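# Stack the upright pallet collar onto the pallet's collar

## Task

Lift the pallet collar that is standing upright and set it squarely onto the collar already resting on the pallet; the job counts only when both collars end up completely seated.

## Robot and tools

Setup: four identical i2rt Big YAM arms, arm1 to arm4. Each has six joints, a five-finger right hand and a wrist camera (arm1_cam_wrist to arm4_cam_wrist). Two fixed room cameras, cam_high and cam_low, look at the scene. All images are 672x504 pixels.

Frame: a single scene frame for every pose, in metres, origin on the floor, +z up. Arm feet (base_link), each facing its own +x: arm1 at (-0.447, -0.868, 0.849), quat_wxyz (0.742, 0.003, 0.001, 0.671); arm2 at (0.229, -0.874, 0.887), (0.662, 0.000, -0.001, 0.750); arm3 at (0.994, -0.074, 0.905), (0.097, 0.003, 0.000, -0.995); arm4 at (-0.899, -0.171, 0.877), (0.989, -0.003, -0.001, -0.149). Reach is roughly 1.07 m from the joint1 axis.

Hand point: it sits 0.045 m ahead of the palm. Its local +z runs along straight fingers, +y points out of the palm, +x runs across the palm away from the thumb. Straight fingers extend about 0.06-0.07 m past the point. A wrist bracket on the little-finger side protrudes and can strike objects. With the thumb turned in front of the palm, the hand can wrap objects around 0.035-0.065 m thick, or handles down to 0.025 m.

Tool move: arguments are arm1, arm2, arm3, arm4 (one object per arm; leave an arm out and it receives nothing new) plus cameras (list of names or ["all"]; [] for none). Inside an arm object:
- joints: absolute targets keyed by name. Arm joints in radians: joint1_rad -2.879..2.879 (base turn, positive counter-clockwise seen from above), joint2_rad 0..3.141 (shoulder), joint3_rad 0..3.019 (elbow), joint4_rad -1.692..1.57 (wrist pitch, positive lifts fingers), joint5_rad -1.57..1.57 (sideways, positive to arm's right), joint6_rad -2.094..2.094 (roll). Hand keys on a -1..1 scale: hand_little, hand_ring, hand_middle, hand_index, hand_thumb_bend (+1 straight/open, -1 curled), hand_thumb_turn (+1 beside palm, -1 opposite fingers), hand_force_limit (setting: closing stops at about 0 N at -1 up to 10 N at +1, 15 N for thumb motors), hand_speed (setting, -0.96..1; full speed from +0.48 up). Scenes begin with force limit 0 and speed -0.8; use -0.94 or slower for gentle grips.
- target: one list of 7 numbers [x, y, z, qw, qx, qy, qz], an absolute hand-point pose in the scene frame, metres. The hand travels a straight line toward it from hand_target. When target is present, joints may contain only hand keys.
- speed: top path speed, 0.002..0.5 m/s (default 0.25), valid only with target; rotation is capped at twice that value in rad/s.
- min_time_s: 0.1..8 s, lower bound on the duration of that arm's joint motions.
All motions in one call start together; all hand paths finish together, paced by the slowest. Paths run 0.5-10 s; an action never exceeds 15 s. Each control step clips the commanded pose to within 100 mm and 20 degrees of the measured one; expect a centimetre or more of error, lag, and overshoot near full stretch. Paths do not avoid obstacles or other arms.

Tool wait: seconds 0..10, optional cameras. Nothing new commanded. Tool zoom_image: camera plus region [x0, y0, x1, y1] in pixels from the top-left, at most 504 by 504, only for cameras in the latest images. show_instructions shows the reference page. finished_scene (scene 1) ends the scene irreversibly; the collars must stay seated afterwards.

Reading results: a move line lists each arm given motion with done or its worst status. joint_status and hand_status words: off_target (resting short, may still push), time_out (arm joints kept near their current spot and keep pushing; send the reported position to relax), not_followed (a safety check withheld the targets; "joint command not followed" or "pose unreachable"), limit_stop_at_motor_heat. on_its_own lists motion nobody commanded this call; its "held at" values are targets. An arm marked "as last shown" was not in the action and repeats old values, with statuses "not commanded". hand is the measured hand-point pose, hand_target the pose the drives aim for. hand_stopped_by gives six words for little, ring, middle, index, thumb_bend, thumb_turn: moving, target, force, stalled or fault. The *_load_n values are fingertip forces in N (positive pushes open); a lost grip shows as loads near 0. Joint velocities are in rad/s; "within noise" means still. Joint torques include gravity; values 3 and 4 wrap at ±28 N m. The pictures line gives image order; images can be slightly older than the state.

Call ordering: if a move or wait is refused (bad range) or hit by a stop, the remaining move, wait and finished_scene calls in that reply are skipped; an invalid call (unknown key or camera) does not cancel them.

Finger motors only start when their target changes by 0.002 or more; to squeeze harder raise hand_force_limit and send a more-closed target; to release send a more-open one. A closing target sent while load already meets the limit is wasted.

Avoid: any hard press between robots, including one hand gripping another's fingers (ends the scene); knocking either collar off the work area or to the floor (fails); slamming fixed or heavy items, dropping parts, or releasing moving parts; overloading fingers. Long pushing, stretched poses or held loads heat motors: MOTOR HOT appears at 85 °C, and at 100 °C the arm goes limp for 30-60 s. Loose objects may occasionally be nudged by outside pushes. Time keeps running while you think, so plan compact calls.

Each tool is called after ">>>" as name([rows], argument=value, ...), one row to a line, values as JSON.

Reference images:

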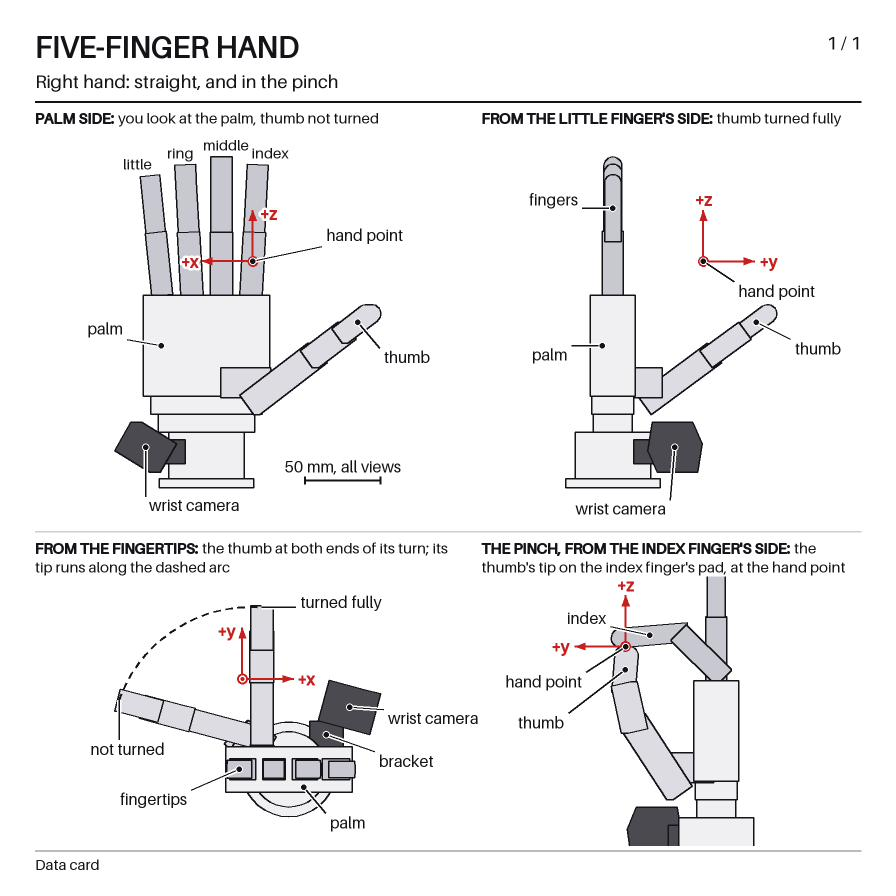

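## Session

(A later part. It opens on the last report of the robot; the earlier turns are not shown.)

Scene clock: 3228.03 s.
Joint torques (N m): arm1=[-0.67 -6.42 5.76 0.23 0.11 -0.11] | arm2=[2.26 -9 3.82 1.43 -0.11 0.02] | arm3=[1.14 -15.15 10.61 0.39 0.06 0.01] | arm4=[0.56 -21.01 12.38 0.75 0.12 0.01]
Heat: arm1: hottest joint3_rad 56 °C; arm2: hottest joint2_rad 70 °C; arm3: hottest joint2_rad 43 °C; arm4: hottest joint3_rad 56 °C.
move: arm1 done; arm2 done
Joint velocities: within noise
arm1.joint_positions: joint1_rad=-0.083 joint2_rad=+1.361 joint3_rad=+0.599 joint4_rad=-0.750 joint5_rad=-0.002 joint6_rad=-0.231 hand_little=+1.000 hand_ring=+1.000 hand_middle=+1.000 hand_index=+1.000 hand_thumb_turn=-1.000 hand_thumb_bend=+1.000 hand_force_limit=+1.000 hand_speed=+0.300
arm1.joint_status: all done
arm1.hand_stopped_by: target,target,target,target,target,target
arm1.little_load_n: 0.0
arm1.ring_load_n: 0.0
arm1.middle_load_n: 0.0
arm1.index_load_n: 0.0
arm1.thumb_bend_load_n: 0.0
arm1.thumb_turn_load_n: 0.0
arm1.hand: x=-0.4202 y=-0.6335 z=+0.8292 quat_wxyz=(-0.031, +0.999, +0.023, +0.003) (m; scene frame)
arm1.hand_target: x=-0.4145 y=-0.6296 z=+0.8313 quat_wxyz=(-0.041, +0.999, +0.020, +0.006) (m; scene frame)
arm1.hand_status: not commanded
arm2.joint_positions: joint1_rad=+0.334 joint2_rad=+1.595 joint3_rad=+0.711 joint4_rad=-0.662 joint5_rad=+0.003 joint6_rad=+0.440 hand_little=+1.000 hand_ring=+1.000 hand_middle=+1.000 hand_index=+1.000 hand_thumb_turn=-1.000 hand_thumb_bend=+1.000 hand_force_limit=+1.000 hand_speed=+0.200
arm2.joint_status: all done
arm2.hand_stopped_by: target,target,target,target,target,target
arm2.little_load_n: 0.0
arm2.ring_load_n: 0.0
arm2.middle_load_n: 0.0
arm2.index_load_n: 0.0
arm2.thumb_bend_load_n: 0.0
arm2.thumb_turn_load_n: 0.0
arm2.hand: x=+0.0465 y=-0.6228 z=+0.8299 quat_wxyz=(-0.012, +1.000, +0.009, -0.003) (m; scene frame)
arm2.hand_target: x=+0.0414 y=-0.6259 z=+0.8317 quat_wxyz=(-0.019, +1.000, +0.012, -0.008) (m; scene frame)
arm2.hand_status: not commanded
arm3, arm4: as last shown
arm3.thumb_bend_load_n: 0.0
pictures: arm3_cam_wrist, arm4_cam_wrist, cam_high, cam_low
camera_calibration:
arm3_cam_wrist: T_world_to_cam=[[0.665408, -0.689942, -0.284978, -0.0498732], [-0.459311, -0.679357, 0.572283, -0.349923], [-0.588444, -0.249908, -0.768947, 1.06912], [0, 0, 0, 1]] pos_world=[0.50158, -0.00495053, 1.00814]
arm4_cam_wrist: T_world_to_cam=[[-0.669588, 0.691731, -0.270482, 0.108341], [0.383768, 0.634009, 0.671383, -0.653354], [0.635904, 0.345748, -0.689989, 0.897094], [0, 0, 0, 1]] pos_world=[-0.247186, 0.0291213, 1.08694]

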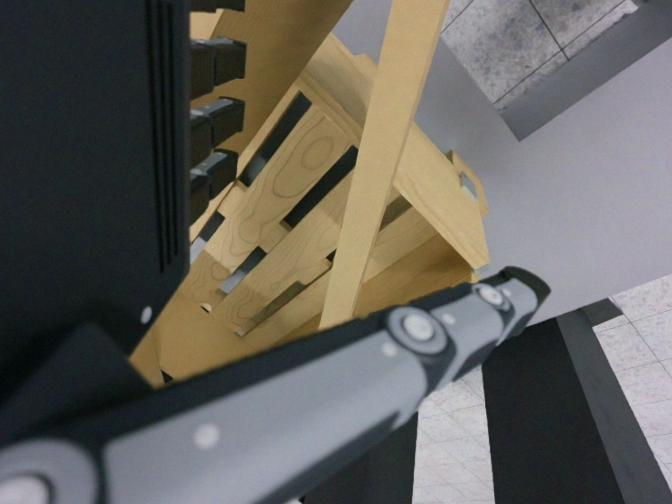

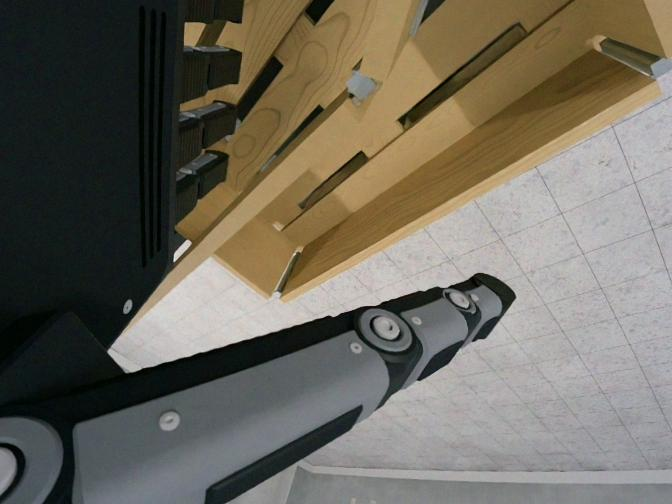

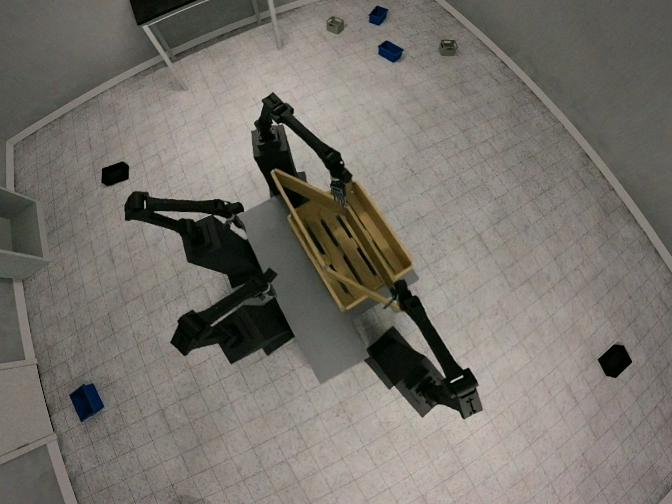

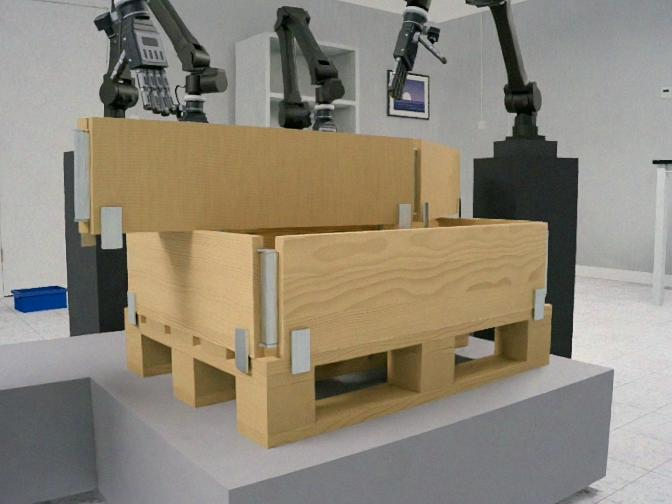

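>>> move(arm1={"target": [-0.375, -0.2550, 0.900, 0, 0.99985, 0.01745, 0], "speed": 0.2}, arm2={"target": [-0.010, -0.2530, 0.900, 0, 0.99988, 0.01571, 0], "speed": 0.2}, arm3={"target": [0.480, 0.095, 0.920, 0, -0.00873, 0.99996, 0], "speed": 0.3}, arm4={"target": [-0.215, 0.045, 0.900, 0, -0.2588, 0.9659, 0], "speed": 0.15}, cameras=["arm1_cam_wrist", "arm2_cam_wrist", "arm3_cam_wrist", "arm4_cam_wrist"])

Scene clock: 3278.43 s.
Joint torques (N m): arm1=[1.79 -18.02 12.57 0.76 0.12 0.11] | arm2=[-0.67 -17.55 12.16 1.05 0.14 -0.18] | arm3=[2.02 -16.91 7.47 -0.13 0 -0.17] | arm4=[-0.67 -20.19 13.44 -0.18 -0.11 -0.32]
Heat: arm1: hottest joint3_rad 50 °C; arm2: hottest joint2_rad 53 °C; arm3: hottest joint2_rad 43 °C; arm4: hottest joint3_rad 57 °C.
move: arm1 off_target; arm2 off_target; arm3 off_target; arm4 off_target
Joint velocities: within noise
arm1.joint_positions: joint1_rad=-0.055 joint2_rad=+2.209 joint3_rad=+1.968 joint4_rad=-1.417 joint5_rad=+0.003 joint6_rad=-0.194 hand_little=+1.000 hand_ring=+1.000 hand_middle=+1.000 hand_index=+1.000 hand_thumb_turn=-1.000 hand_thumb_bend=+1.000 hand_force_limit=+1.000 hand_speed=+0.300
arm1.joint_status: not commanded
arm1.hand_stopped_by: target,target,target,target,target,target
arm1.little_load_n: 0.0
arm1.ring_load_n: -2.0
arm1.middle_load_n: -2.0
arm1.index_load_n: -1.5
arm1.thumb_bend_load_n: 0.0
arm1.thumb_turn_load_n: 0.0
arm1.hand: x=-0.3737 y=-0.2882 z=+0.8918 quat_wxyz=(+0.041, +0.999, +0.019, -0.009) (m; scene frame)
arm1.hand_target: x=-0.3755 y=-0.2570 z=+0.9014 quat_wxyz=(+0.000, +1.000, +0.018, +0.000) (m; scene frame)
arm1.hand_status: off_target (0.034 m and 4.9 deg from the pose sent, 0.388 m and 3.6 deg at the start)
arm2.joint_positions: joint1_rad=+0.196 joint2_rad=+2.315 joint3_rad=+2.108 joint4_rad=-1.390 joint5_rad=-0.005 joint6_rad=+0.281 hand_little=+1.000 hand_ring=+1.000 hand_middle=+1.000 hand_index=+1.000 hand_thumb_turn=-1.000 hand_thumb_bend=+1.000 hand_force_limit=+1.000 hand_speed=+0.200
arm2.joint_status: not commanded
arm2.hand_stopped_by: target,target,target,target,target,target
arm2.little_load_n: 0.0
arm2.ring_load_n: -3.5
arm2.middle_load_n: -0.5
arm2.index_load_n: 0.0
arm2.thumb_bend_load_n: 0.0
arm2.thumb_turn_load_n: 0.0
arm2.hand: x=-0.0189 y=-0.2763 z=+0.9053 quat_wxyz=(+0.013, +1.000, +0.020, +0.002) (m; scene frame)
arm2.hand_target: x=-0.0095 y=-0.2543 z=+0.9003 quat_wxyz=(-0.001, +1.000, +0.016, +0.000) (m; scene frame)
arm2.hand_status: off_target (0.026 m and 1.6 deg from the pose sent, 0.381 m and 1.6 deg at the start)
arm3.joint_positions: joint1_rad=-0.401 joint2_rad=+1.941 joint3_rad=+1.433 joint4_rad=-1.075 joint5_rad=-0.004 joint6_rad=-1.776 hand_little=+1.000 hand_ring=+1.000 hand_middle=+1.000 hand_index=+1.000 hand_thumb_turn=-1.000 hand_thumb_bend=+1.000 hand_force_limit=+1.000 hand_speed=+0.300
arm3.joint_status: not commanded
arm3.hand_stopped_by: target,target,target,target,target,target
arm3.little_load_n: 0.0
arm3.ring_load_n: 0.0
arm3.middle_load_n: 0.0
arm3.index_load_n: 0.0
arm3.thumb_bend_load_n: 0.0
arm3.thumb_turn_load_n: 0.0
arm3.hand: x=+0.4834 y=+0.0991 z=+0.9078 quat_wxyz=(-0.008, -0.001, -1.000, +0.003) (m; scene frame)
arm3.hand_target: x=+0.4800 y=+0.0950 z=+0.9199 quat_wxyz=(+0.000, +0.009, -1.000, +0.000) (m; scene frame)
arm3.hand_status: off_target (0.013 m and 1.5 deg from the pose sent, 0.135 m and 150.4 deg at the start)
arm4.joint_positions: joint1_rad=+0.524 joint2_rad=+2.280 joint3_rad=+2.062 joint4_rad=-1.365 joint5_rad=-0.004 joint6_rad=+1.276 hand_little=+1.000 hand_ring=+1.000 hand_middle=+1.000 hand_index=+1.000 hand_thumb_turn=-1.000 hand_thumb_bend=+1.000 hand_force_limit=+1.000 hand_speed=+0.300
arm4.joint_status: not commanded
arm4.hand_stopped_by: target,target,target,target,target,target
arm4.little_load_n: 0.0
arm4.ring_load_n: 0.0
arm4.middle_load_n: 0.0
arm4.index_load_n: 0.0
arm4.thumb_bend_load_n: 0.0
arm4.thumb_turn_load_n: 0.0
arm4.hand: x=-0.2304 y=+0.0516 z=+0.8999 quat_wxyz=(+0.006, +0.258, -0.966, +0.001) (m; scene frame)
arm4.hand_target: x=-0.2157 y=+0.0448 z=+0.9002 quat_wxyz=(-0.001, +0.259, -0.966, +0.000) (m; scene frame)
arm4.hand_status: off_target (0.017 m and 0.7 deg from the pose sent, 0.115 m and 20.3 deg at the start)
pictures: arm1_cam_wrist, arm2_cam_wrist, arm3_cam_wrist, arm4_cam_wrist
camera_calibration:
arm1_cam_wrist: T_world_to_cam=[[0.317484, -0.947687, 0.033049, -0.182263], [-0.780918, -0.241526, 0.576048, -0.882212], [-0.537932, -0.208695, -0.816747, 0.586857], [0, 0, 0, 1]] pos_world=[-0.315381, -0.263331, 0.993534]
arm2_cam_wrist: T_world_to_cam=[[0.350637, -0.934517, 0.0610841, -0.316081], [-0.809688, -0.269732, 0.521201, -0.563841], [-0.470595, -0.232211, -0.851245, 0.8142], [0, 0, 0, 1]] pos_world=[0.0374528, -0.258403, 1.00627]
arm3_cam_wrist: T_world_to_cam=[[-0.232943, 0.972482, -0.00399514, 0.020264], [0.807299, 0.195663, 0.556763, -0.920419], [0.542224, 0.126469, -0.830662, 0.599109], [0, 0, 0, 1]] pos_world=[0.422922, 0.0846171, 1.01019]
arm4_cam_wrist: T_world_to_cam=[[-0.716912, 0.697161, 0.00204206, -0.207481], [0.602411, 0.617999, 0.505152, -0.349953], [0.35091, 0.36338, -0.863028, 0.959214], [0, 0, 0, 1]] pos_world=[-0.274528, 0.0123595, 1.00503]

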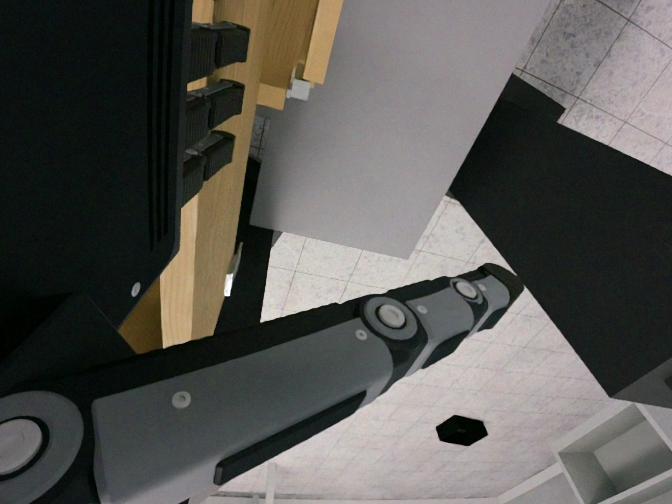

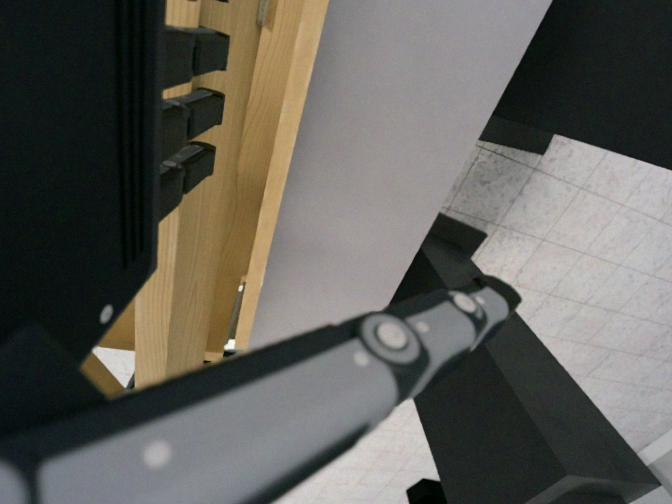

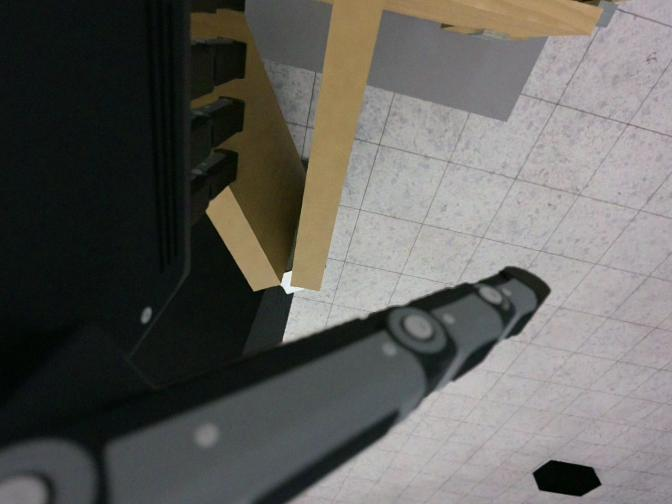

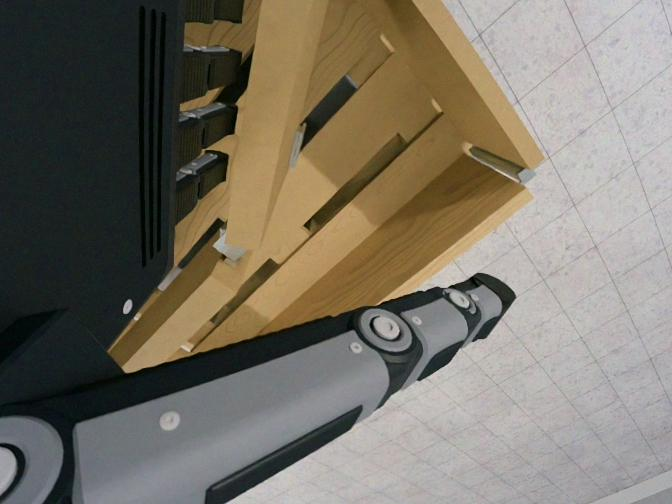

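>>> move(cameras=["all"])

Scene clock: 3306.87 s.
Joint torques (N m): arm1=[1.85 -18.02 12.56 0.72 0.11 0.11] | arm2=[-0.32 -17.73 12.11 1.02 0.15 -0.17] | arm3=[1.9 -16.97 7.51 -0.1 0.01 -0.17] | arm4=[-0.79 -20.19 13.42 -0.16 -0.11 -0.33]
Heat: arm1: hottest joint3_rad 59 °C; arm2: hottest joint2_rad 52 °C; arm3: hottest joint2_rad 43 °C; arm4: hottest joint3_rad 59 °C.
Joint velocities: within noise
arm1.joint_positions: joint1_rad=-0.055 joint2_rad=+2.209 joint3_rad=+1.968 joint4_rad=-1.417 joint5_rad=+0.003 joint6_rad=-0.194 hand_little=+1.000 hand_ring=+1.000 hand_middle=+1.000 hand_index=+1.000 hand_thumb_turn=-1.000 hand_thumb_bend=+1.000 hand_force_limit=+1.000 hand_speed=+0.300
arm1.joint_status: not commanded
arm1.hand_stopped_by: target,target,target,target,target,target
arm1.little_load_n: 0.0
arm1.ring_load_n: -1.5
arm1.middle_load_n: -1.5
arm1.index_load_n: -1.5
arm1.thumb_bend_load_n: 0.0
arm1.thumb_turn_load_n: 0.0
arm1.hand: x=-0.3737 y=-0.2882 z=+0.8918 quat_wxyz=(+0.041, +0.999, +0.019, -0.009) (m; scene frame)
arm1.hand_target: x=-0.3755 y=-0.2570 z=+0.9014 quat_wxyz=(+0.000, +1.000, +0.018, +0.000) (m; scene frame)
arm1.hand_status: off_target (0.034 m and 4.9 deg from the pose sent, 0.388 m and 3.6 deg at the start)
arm2.joint_positions: joint1_rad=+0.196 joint2_rad=+2.315 joint3_rad=+2.108 joint4_rad=-1.390 joint5_rad=-0.005 joint6_rad=+0.281 hand_little=+1.000 hand_ring=+1.000 hand_middle=+1.000 hand_index=+1.000 hand_thumb_turn=-1.000 hand_thumb_bend=+1.000 hand_force_limit=+1.000 hand_speed=+0.200
arm2.joint_status: not commanded
arm2.hand_stopped_by: target,target,target,target,target,target
arm2.little_load_n: 0.0
arm2.ring_load_n: -3.5
arm2.middle_load_n: -0.5
arm2.index_load_n: 0.0
arm2.thumb_bend_load_n: 0.0
arm2.thumb_turn_load_n: 0.0
arm2.hand: x=-0.0189 y=-0.2764 z=+0.9054 quat_wxyz=(+0.013, +1.000, +0.020, +0.002) (m; scene frame)
arm2.hand_target: x=-0.0094 y=-0.2544 z=+0.9003 quat_wxyz=(-0.001, +1.000, +0.015, +0.000) (m; scene frame)
arm2.hand_status: off_target (0.026 m and 1.6 deg from the pose sent, 0.381 m and 1.6 deg at the start)
arm3.joint_positions: joint1_rad=-0.401 joint2_rad=+1.941 joint3_rad=+1.433 joint4_rad=-1.075 joint5_rad=-0.004 joint6_rad=-1.776 hand_little=+1.000 hand_ring=+1.000 hand_middle=+1.000 hand_index=+1.000 hand_thumb_turn=-1.000 hand_thumb_bend=+1.000 hand_force_limit=+1.000 hand_speed=+0.300
arm3.joint_status: not commanded
arm3.hand_stopped_by: target,target,target,target,target,target
arm3.little_load_n: 0.0
arm3.ring_load_n: 0.0
arm3.middle_load_n: 0.0
arm3.index_load_n: 0.0
arm3.thumb_bend_load_n: 0.0
arm3.thumb_turn_load_n: 0.0
arm3.hand: x=+0.4834 y=+0.0991 z=+0.9078 quat_wxyz=(-0.008, -0.001, -1.000, +0.003) (m; scene frame)
arm3.hand_target: x=+0.4800 y=+0.0950 z=+0.9199 quat_wxyz=(+0.000, +0.009, -1.000, +0.000) (m; scene frame)
arm3.hand_status: off_target (0.013 m and 1.4 deg from the pose sent, 0.135 m and 150.4 deg at the start)
arm4.joint_positions: joint1_rad=+0.524 joint2_rad=+2.280 joint3_rad=+2.062 joint4_rad=-1.365 joint5_rad=-0.004 joint6_rad=+1.276 hand_little=+1.000 hand_ring=+1.000 hand_middle=+1.000 hand_index=+1.000 hand_thumb_turn=-1.000 hand_thumb_bend=+1.000 hand_force_limit=+1.000 hand_speed=+0.300
arm4.joint_status: not commanded
arm4.hand_stopped_by: target,target,target,target,target,target
arm4.little_load_n: 0.0
arm4.ring_load_n: 0.0
arm4.middle_load_n: 0.0
arm4.index_load_n: 0.0
arm4.thumb_bend_load_n: 0.0
arm4.thumb_turn_load_n: 0.0
arm4.hand: x=-0.2304 y=+0.0516 z=+0.8999 quat_wxyz=(+0.006, +0.258, -0.966, +0.001) (m; scene frame)
arm4.hand_target: x=-0.2157 y=+0.0448 z=+0.9002 quat_wxyz=(-0.001, +0.259, -0.966, +0.000) (m; scene frame)
arm4.hand_status: off_target (0.017 m and 0.7 deg from the pose sent, 0.115 m and 20.3 deg at the start)
pictures: arm1_cam_wrist, arm2_cam_wrist, arm3_cam_wrist, arm4_cam_wrist, cam_high, cam_low
camera_calibration:
arm1_cam_wrist: T_world_to_cam=[[0.317484, -0.947687, 0.033049, -0.182263], [-0.780918, -0.241526, 0.576048, -0.882212], [-0.537932, -0.208695, -0.816747, 0.586857], [0, 0, 0, 1]] pos_world=[-0.315381, -0.263331, 0.993534]
arm2_cam_wrist: T_world_to_cam=[[0.350609, -0.934503, 0.0614686, -0.316555], [-0.809763, -0.269526, 0.521191, -0.563802], [-0.470487, -0.232509, -0.851224, 0.814075], [0, 0, 0, 1]] pos_world=[0.0374523, -0.258502, 1.00627]
arm3_cam_wrist: T_world_to_cam=[[-0.233314, 0.972393, -0.00397923, 0.0204137], [0.807253, 0.195969, 0.556722, -0.920385], [0.542133, 0.126679, -0.830689, 0.599158], [0, 0, 0, 1]] pos_world=[0.422923, 0.0846159, 1.01019]
arm4_cam_wrist: T_world_to_cam=[[-0.716912, 0.697161, 0.00204206, -0.207481], [0.602411, 0.617999, 0.505152, -0.349953], [0.35091, 0.36338, -0.863028, 0.959214], [0, 0, 0, 1]] pos_world=[-0.274528, 0.0123595, 1.00503]

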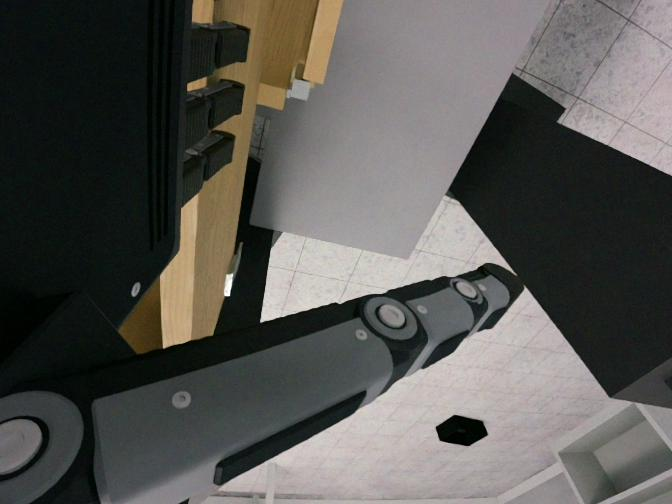

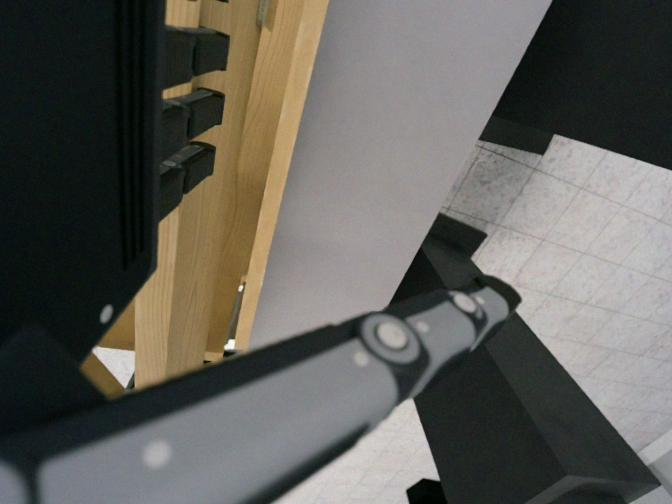

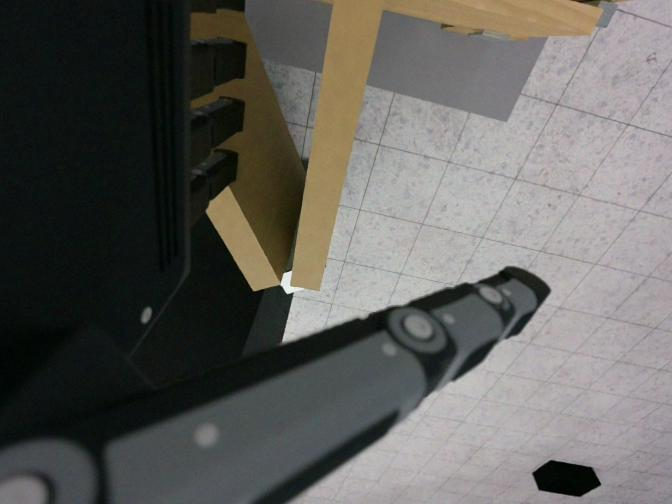

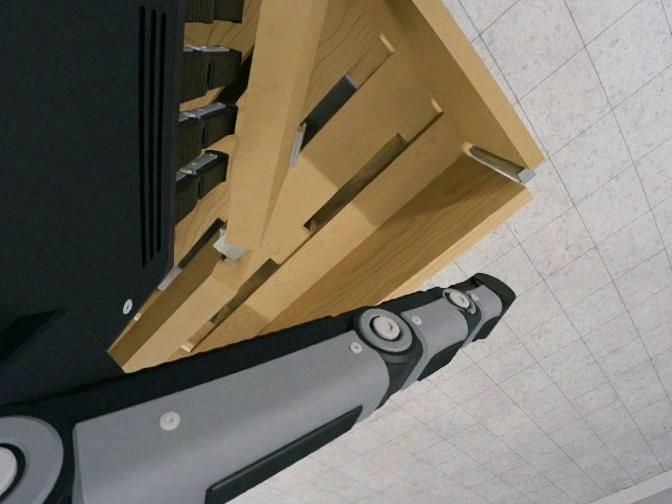

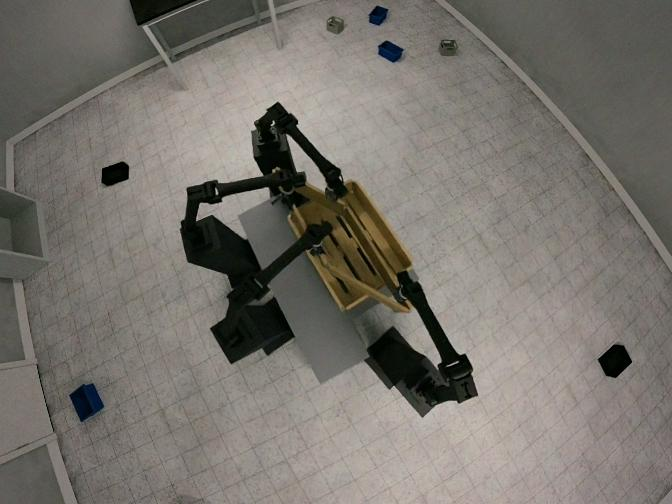

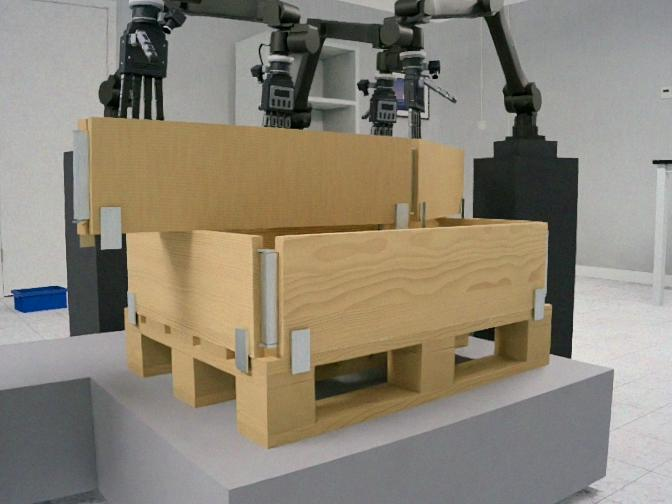

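>>> zoom_image(camera="cam_high", region=[230, 140, 450, 340])

>>> zoom_image(camera="cam_low", region=[50, 80, 550, 450])

Scaled by 2.291 from the camera's 672x504 image, which has a finer 960x720 frame.

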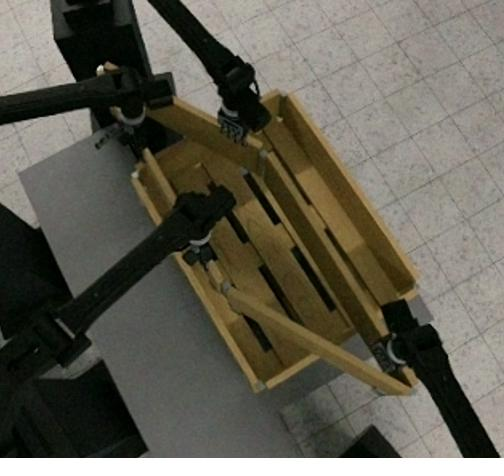

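Scaled by 1.008 from the camera's 672x504 image, which has a finer 960x720 frame.

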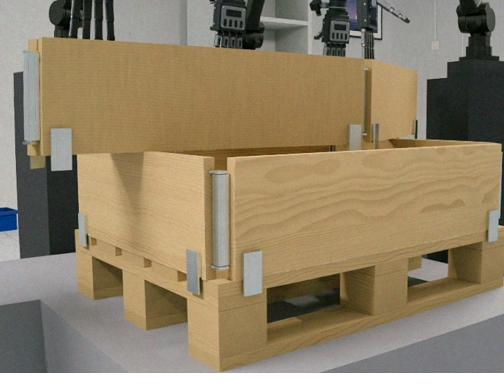

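>>> zoom_image(camera="arm1_cam_wrist", region=[120, 0, 372, 360])

>>> zoom_image(camera="arm2_cam_wrist", region=[80, 0, 350, 400])

>>> zoom_image(camera="arm3_cam_wrist", region=[180, 0, 640, 320])

>>> zoom_image(camera="arm4_cam_wrist", region=[100, 0, 560, 380])

Scaled by 1.400 from the camera's 672x504 image, which has a finer 960x720 frame.

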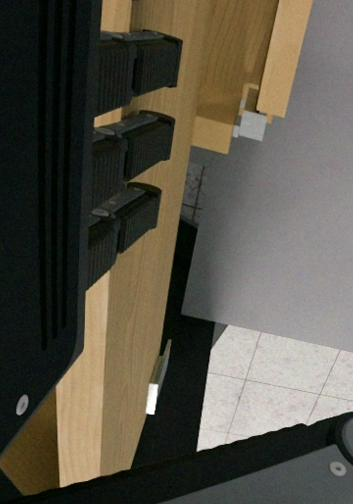

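Scaled by 1.260 from the camera's 672x504 image, which has a finer 960x720 frame.

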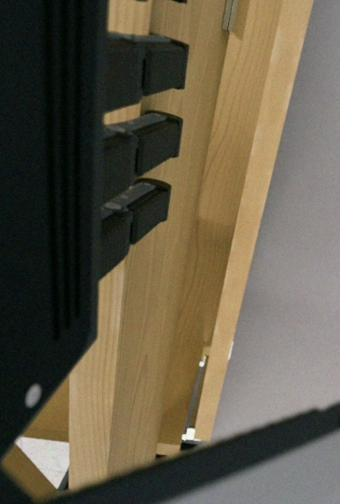

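Scaled by 1.096 from the camera's 672x504 image, which has a finer 960x720 frame.

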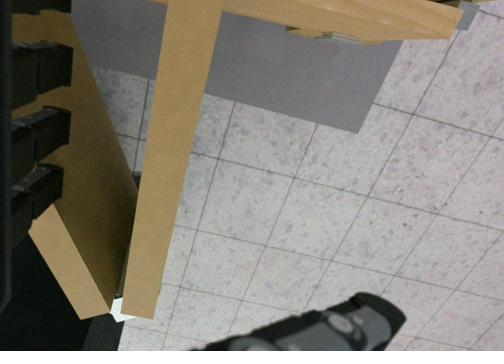

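Scaled by 1.096 from the camera's 672x504 image, which has a finer 960x720 frame.

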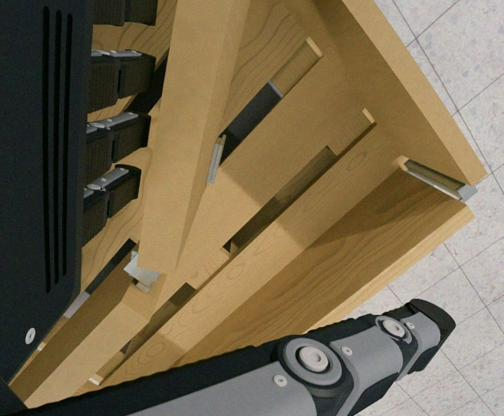

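>>> zoom_image(camera="arm4_cam_wrist", region=[160, 60, 340, 280])

>>> zoom_image(camera="arm3_cam_wrist", region=[180, 140, 380, 320])

Scaled by 2.291 from the camera's 672x504 image, which has a finer 960x720 frame.

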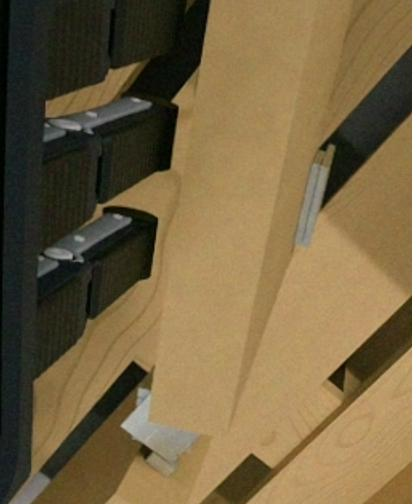

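Scaled by 2.520 from the camera's 672x504 image, which has a finer 960x720 frame.

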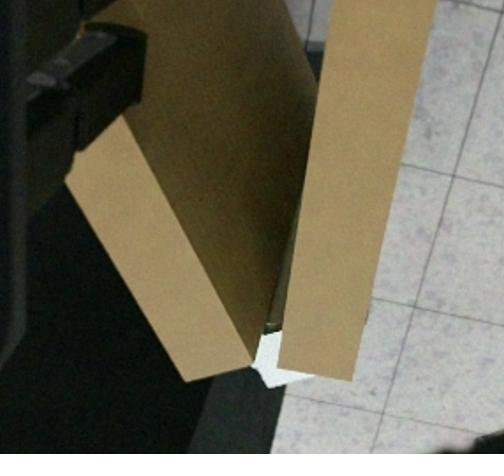

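>>> move(arm1={"target": [-0.3755, -0.257, 0.95, 0, 0.99988, 0.0155, 0], "speed": 0.1}, arm2={"target": [-0.0094, -0.25, 0.955, 0, 0.99988, 0.0155, 0], "speed": 0.1}, cameras=["arm1_cam_wrist", "arm2_cam_wrist", "cam_high"])

Scene clock: 3458.70 s.
Joint torques (N m): arm1=[1.85 -19.84 10.8 -0.55 0.03 0.08] | arm2=[0.15 -18.84 11.36 0.29 0.08 -0.14] | arm3=[2.49 -17.03 7.46 -0.06 -0.01 -0.14] | arm4=[-0.67 -20.13 13.44 -0.16 -0.11 -0.33]
Heat: arm1: hottest joint3_rad 72 °C; arm2: hottest joint3_rad 58 °C; arm3: hottest joint2_rad 44 °C; arm4: hottest joint3_rad 62 °C.
move: arm1 off_target; arm2 off_target
Joint velocities: within noise
arm1.joint_positions: joint1_rad=-0.055 joint2_rad=+2.204 joint3_rad=+2.081 joint4_rad=-1.488 joint5_rad=+0.006 joint6_rad=-0.186 hand_little=+1.000 hand_ring=+1.000 hand_middle=+1.000 hand_index=+1.000 hand_thumb_turn=-1.000 hand_thumb_bend=+1.000 hand_force_limit=+1.000 hand_speed=+0.300
arm1.joint_status: not commanded
arm1.hand_stopped_by: target,target,target,target,target,target
arm1.little_load_n: 0.0
arm1.ring_load_n: 0.0
arm1.middle_load_n: 0.0
arm1.index_load_n: 0.0
arm1.thumb_bend_load_n: 0.0
arm1.thumb_turn_load_n: 0.0
arm1.hand: x=-0.3705 y=-0.2694 z=+0.9335 quat_wxyz=(+0.019, +1.000, +0.015, -0.003) (m; scene frame)
arm1.hand_target: x=-0.3757 y=-0.2577 z=+0.9500 quat_wxyz=(+0.000, +1.000, +0.016, +0.000) (m; scene frame)
arm1.hand_status: off_target (0.021 m and 2.2 deg from the pose sent, 0.066 m and 4.9 deg at the start)
arm2.joint_positions: joint1_rad=+0.187 joint2_rad=+2.315 joint3_rad=+2.242 joint4_rad=-1.509 joint5_rad=-0.004 joint6_rad=+0.275 hand_little=+1.000 hand_ring=+1.000 hand_middle=+1.000 hand_index=+1.000 hand_thumb_turn=-1.000 hand_thumb_bend=+1.000 hand_force_limit=+1.000 hand_speed=+0.200
arm2.joint_status: not commanded
arm2.hand_stopped_by: target,target,target,target,target,target
arm2.little_load_n: 0.0
arm2.ring_load_n: 0.0
arm2.middle_load_n: 0.0
arm2.index_load_n: 0.0
arm2.thumb_bend_load_n: 0.0
arm2.thumb_turn_load_n: 0.0
arm2.hand: x=-0.0161 y=-0.2634 z=+0.9551 quat_wxyz=(+0.006, +1.000, +0.018, +0.000) (m; scene frame)
arm2.hand_target: x=-0.0092 y=-0.2505 z=+0.9552 quat_wxyz=(-0.001, +1.000, +0.015, +0.000) (m; scene frame)
arm2.hand_status: off_target (0.015 m and 0.7 deg from the pose sent, 0.057 m and 1.6 deg at the start)
arm3, arm4: as last shown
pictures: arm1_cam_wrist, arm2_cam_wrist, cam_high
camera_calibration:
arm1_cam_wrist: T_world_to_cam=[[0.310035, -0.950704, -0.00635957, -0.133791], [-0.788877, -0.260983, 0.556382, -0.889009], [-0.530614, -0.167481, -0.830902, 0.653669], [0, 0, 0, 1]] pos_world=[-0.312992, -0.249735, 1.03691]
arm2_cam_wrist: T_world_to_cam=[[0.347345, -0.936593, 0.0463011, -0.294597], [-0.808823, -0.274245, 0.520188, -0.584264], [-0.474507, -0.218134, -0.852796, 0.865954], [0, 0, 0, 1]] pos_world=[0.0406614, -0.247255, 1.05605]

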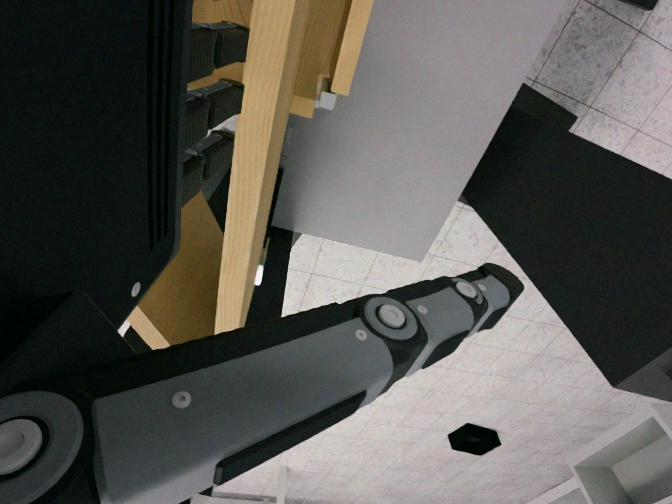

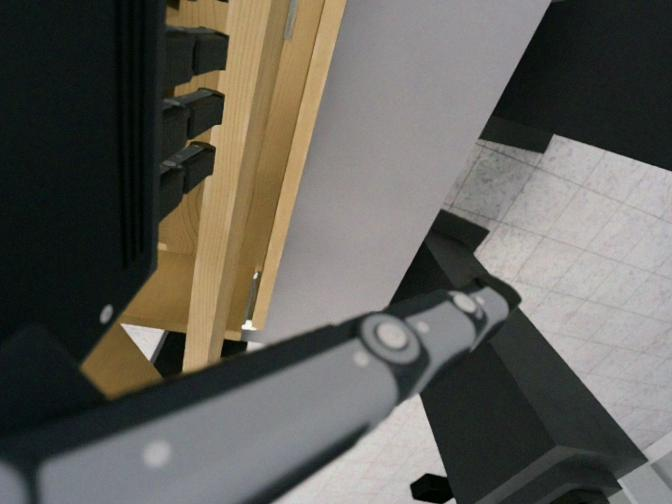

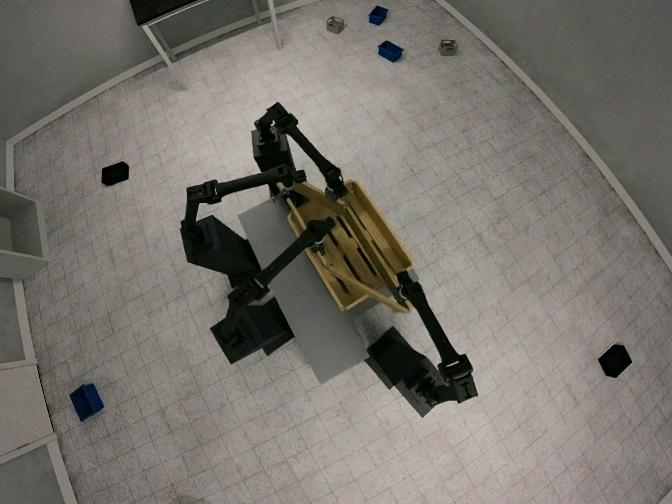

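>>> zoom_image(camera="arm1_cam_wrist", region=[160, 0, 380, 340])

>>> zoom_image(camera="arm2_cam_wrist", region=[140, 0, 360, 380])

>>> move(arm1={"joints": {"joint1_rad": -0.1, "joint2_rad": 1.35, "joint3_rad": 1.2, "joint4_rad": -1.3, "joint5_rad": 0, "joint6_rad": -0.24}, "min_time_s": 3}, arm2={"joints": {"joint1_rad": 0.25, "joint2_rad": 1.55, "joint3_rad": 1.4, "joint4_rad": -1.3, "joint5_rad": 0, "joint6_rad": 0.3}, "min_time_s": 3}, arm4={"target": [-0.2957, -0.0452, 0.98, 0, 0.259, -0.966, 0], "speed": 0.2}, cameras=["cam_low", "cam_high"])

Scaled by 1.482 from the camera's 672x504 image, which has a finer 960x720 frame.

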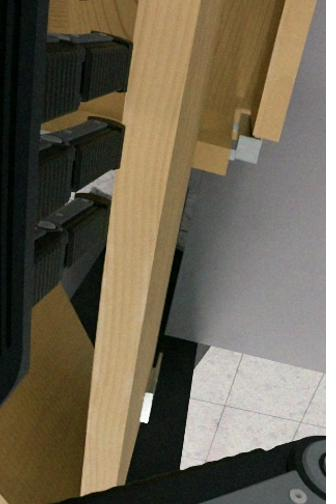

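Scaled by 1.326 from the camera's 672x504 image, which has a finer 960x720 frame.

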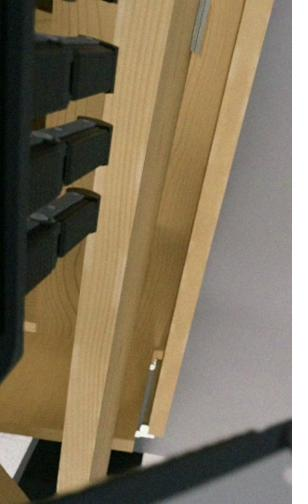

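Scene clock: 3472.10 s.
Joint torques (N m): arm1=[-0.73 -8.76 7.86 0.31 -0.01 -0.11] | arm2=[2.2 -11.93 6.5 1.62 0.09 0.02] | arm3=[2.02 -16.79 7.49 -0.08 -0.01 -0.15] | arm4=[-0.21 -19.08 7.84 0.47 -0.09 -0.33]
Heat: arm1: hottest joint3_rad 69 °C; arm2: hottest joint3_rad 58 °C; arm3: hottest joint2_rad 43 °C; arm4: hottest joint3_rad 61 °C.
move: arm1 done; arm2 done; arm4 off_target
Joint velocities: within noise
arm1.joint_positions: joint1_rad=-0.084 joint2_rad=+1.358 joint3_rad=+1.198 joint4_rad=-1.310 joint5_rad=+0.002 joint6_rad=-0.231 hand_little=+1.000 hand_ring=+1.000 hand_middle=+1.000 hand_index=+1.000 hand_thumb_turn=-1.000 hand_thumb_bend=+1.000 hand_force_limit=+1.000 hand_speed=+0.300
arm1.joint_status: all done
arm1.hand_stopped_by: target,target,target,target,target,target
arm1.little_load_n: 0.0
arm1.ring_load_n: 0.0
arm1.middle_load_n: 0.0
arm1.index_load_n: 0.0
arm1.thumb_bend_load_n: 0.0
arm1.thumb_turn_load_n: 0.0
arm1.hand: x=-0.3981 y=-0.5252 z=+1.0304 quat_wxyz=(-0.051, +0.998, +0.023, +0.009) (m; scene frame)
arm1.hand_target: x=-0.3916 y=-0.5234 z=+1.0334 quat_wxyz=(-0.061, +0.998, +0.019, +0.011) (m; scene frame)
arm1.hand_status: not commanded
arm2.joint_positions: joint1_rad=+0.234 joint2_rad=+1.561 joint3_rad=+1.413 joint4_rad=-1.312 joint5_rad=-0.003 joint6_rad=+0.290 hand_little=+1.000 hand_ring=+1.000 hand_middle=+1.000 hand_index=+1.000 hand_thumb_turn=-1.000 hand_thumb_bend=+1.000 hand_force_limit=+1.000 hand_speed=+0.200
arm2.joint_status: all done
arm2.hand_stopped_by: target,target,target,target,target,target
arm2.little_load_n: 0.0
arm2.ring_load_n: 0.0
arm2.middle_load_n: 0.0
arm2.index_load_n: 0.0
arm2.thumb_bend_load_n: 0.0
arm2.thumb_turn_load_n: 0.0
arm2.hand: x=+0.0289 y=-0.4744 z=+1.0690 quat_wxyz=(-0.052, +0.998, +0.034, -0.018) (m; scene frame)
arm2.hand_target: x=+0.0229 y=-0.4786 z=+1.0685 quat_wxyz=(-0.057, +0.997, +0.037, -0.019) (m; scene frame)
arm2.hand_status: not commanded
arm3: as last shown
arm4.joint_positions: joint1_rad=+0.400 joint2_rad=+1.983 joint3_rad=+1.793 joint4_rad=-1.365 joint5_rad=-0.004 joint6_rad=+1.157 hand_little=+1.000 hand_ring=+1.000 hand_middle=+1.000 hand_index=+1.000 hand_thumb_turn=-1.000 hand_thumb_bend=+1.000 hand_force_limit=+1.000 hand_speed=+0.300
arm4.joint_status: not commanded
arm4.hand_stopped_by: target,target,target,target,target,target
arm4.little_load_n: 0.0
arm4.ring_load_n: 0.0
arm4.middle_load_n: 0.0
arm4.index_load_n: 0.0
arm4.thumb_bend_load_n: 0.0
arm4.thumb_turn_load_n: 0.0
arm4.hand: x=-0.2903 y=-0.0401 z=+0.9879 quat_wxyz=(-0.008, +0.255, -0.967, +0.002) (m; scene frame)
arm4.hand_target: x=-0.2957 y=-0.0452 z=+0.9800 quat_wxyz=(+0.000, +0.259, -0.966, +0.000) (m; scene frame)
arm4.hand_status: off_target (0.011 m and 1.1 deg from the pose sent, 0.142 m and 0.7 deg at the start)
pictures: cam_high, cam_low

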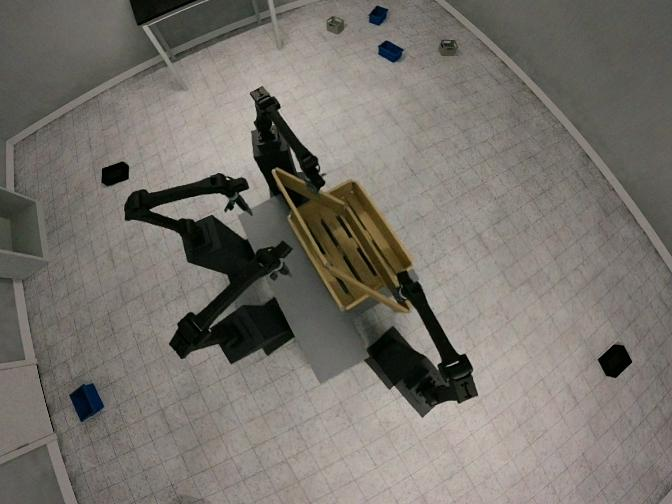

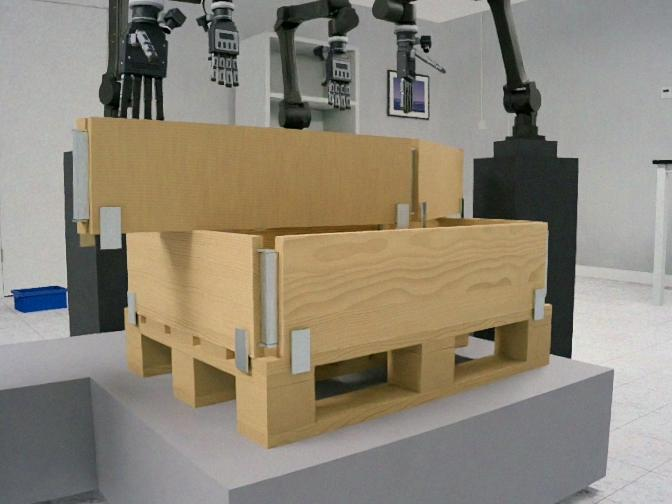

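>>> zoom_image(camera="cam_high", region=[260, 150, 360, 250])

>>> zoom_image(camera="cam_high", region=[330, 220, 430, 320])

Scaled by 5.040 from the camera's 672x504 image, which has a finer 960x720 frame.

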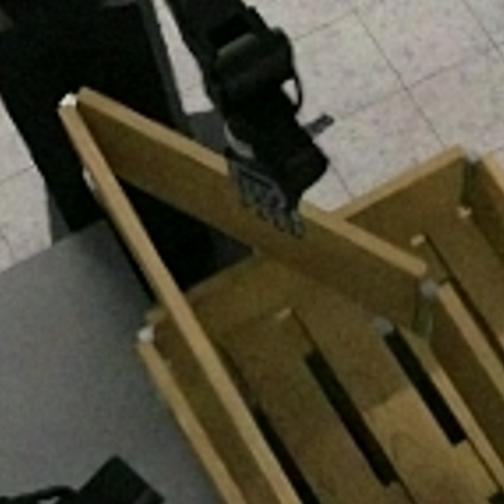

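Scaled by 5.040 from the camera's 672x504 image, which has a finer 960x720 frame.

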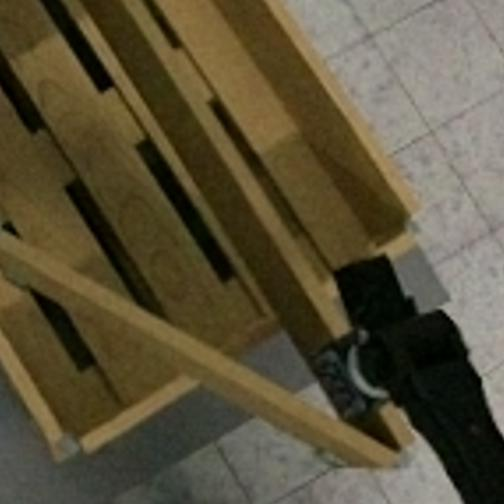

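>>> wait(seconds=10, cameras=[])

Scene clock: 3601.80 s.
Joint torques (N m): arm1=[-0.67 -8.76 7.87 0.32 -0.01 -0.11] | arm2=[2.32 -11.87 6.53 1.55 0.08 0.04] | arm3=[2.08 -16.85 7.38 -0.16 -0.01 -0.18] | arm4=[-0.21 -19.02 7.84 0.46 -0.09 -0.32]
Heat: arm1: hottest joint3_rad 53 °C; arm2: hottest joint3_rad 49 °C; arm3: hottest joint2_rad 43 °C; arm4: hottest joint3_rad 48 °C.
Joint velocities: within noise
arm1.joint_positions: joint1_rad=-0.084 joint2_rad=+1.358 joint3_rad=+1.198 joint4_rad=-1.310 joint5_rad=+0.002 joint6_rad=-0.231 hand_little=+1.000 hand_ring=+1.000 hand_middle=+1.000 hand_index=+1.000 hand_thumb_turn=-1.000 hand_thumb_bend=+1.000 hand_force_limit=+1.000 hand_speed=+0.300
arm1.joint_status: all done
arm1.hand_stopped_by: target,target,target,target,target,target
arm1.little_load_n: 0.0
arm1.ring_load_n: 0.0
arm1.middle_load_n: 0.0
arm1.index_load_n: 0.0
arm1.thumb_bend_load_n: 0.0
arm1.thumb_turn_load_n: 0.0
arm1.hand: x=-0.3980 y=-0.5252 z=+1.0304 quat_wxyz=(-0.051, +0.998, +0.023, +0.009) (m; scene frame)
arm1.hand_target: x=-0.3915 y=-0.5234 z=+1.0334 quat_wxyz=(-0.061, +0.998, +0.019, +0.011) (m; scene frame)
arm1.hand_status: not commanded
arm2.joint_positions: joint1_rad=+0.234 joint2_rad=+1.561 joint3_rad=+1.413 joint4_rad=-1.312 joint5_rad=-0.003 joint6_rad=+0.290 hand_little=+1.000 hand_ring=+1.000 hand_middle=+1.000 hand_index=+1.000 hand_thumb_turn=-1.000 hand_thumb_bend=+1.000 hand_force_limit=+1.000 hand_speed=+0.200
arm2.joint_status: all done
arm2.hand_stopped_by: target,target,target,target,target,target
arm2.little_load_n: 0.0
arm2.ring_load_n: 0.0
arm2.middle_load_n: 0.0
arm2.index_load_n: 0.0
arm2.thumb_bend_load_n: 0.0
arm2.thumb_turn_load_n: 0.0
arm2.hand: x=+0.0289 y=-0.4744 z=+1.0690 quat_wxyz=(-0.052, +0.998, +0.034, -0.018) (m; scene frame)
arm2.hand_target: x=+0.0229 y=-0.4786 z=+1.0685 quat_wxyz=(-0.057, +0.997, +0.037, -0.019) (m; scene frame)
arm2.hand_status: not commanded
arm3.joint_positions: joint1_rad=-0.401 joint2_rad=+1.941 joint3_rad=+1.433 joint4_rad=-1.075 joint5_rad=-0.004 joint6_rad=-1.776 hand_little=+1.000 hand_ring=+1.000 hand_middle=+1.000 hand_index=+1.000 hand_thumb_turn=-1.000 hand_thumb_bend=+1.000 hand_force_limit=+1.000 hand_speed=+0.300
arm3.joint_status: not commanded
arm3.hand_stopped_by: target,target,target,target,target,target
arm3.little_load_n: 0.0
arm3.ring_load_n: 0.0
arm3.middle_load_n: 0.0
arm3.index_load_n: 0.0
arm3.thumb_bend_load_n: 0.0
arm3.thumb_turn_load_n: 0.0
arm3.hand: x=+0.4834 y=+0.0991 z=+0.9078 quat_wxyz=(-0.008, -0.001, -1.000, +0.003) (m; scene frame)
arm3.hand_target: x=+0.4800 y=+0.0950 z=+0.9199 quat_wxyz=(+0.000, +0.009, -1.000, +0.000) (m; scene frame)
arm3.hand_status: not commanded
arm4.joint_positions: joint1_rad=+0.400 joint2_rad=+1.983 joint3_rad=+1.793 joint4_rad=-1.365 joint5_rad=-0.004 joint6_rad=+1.157 hand_little=+1.000 hand_ring=+1.000 hand_middle=+1.000 hand_index=+1.000 hand_thumb_turn=-1.000 hand_thumb_bend=+1.000 hand_force_limit=+1.000 hand_speed=+0.300
arm4.joint_status: not commanded
arm4.hand_stopped_by: target,target,target,target,target,target
arm4.little_load_n: 0.0
arm4.ring_load_n: 0.5
arm4.middle_load_n: 0.0
arm4.index_load_n: 0.0
arm4.thumb_bend_load_n: 0.0
arm4.thumb_turn_load_n: 0.0
arm4.hand: x=-0.2903 y=-0.0401 z=+0.9879 quat_wxyz=(-0.008, +0.255, -0.967, +0.002) (m; scene frame)
arm4.hand_target: x=-0.2957 y=-0.0452 z=+0.9800 quat_wxyz=(+0.000, +0.259, -0.966, +0.000) (m; scene frame)
arm4.hand_status: off_target (0.011 m and 1.1 deg from the pose sent, 0.142 m and 0.7 deg at the start)
wait: 10.00 s; at rest from the start
pictures: none
No camera images: "cameras" was empty.


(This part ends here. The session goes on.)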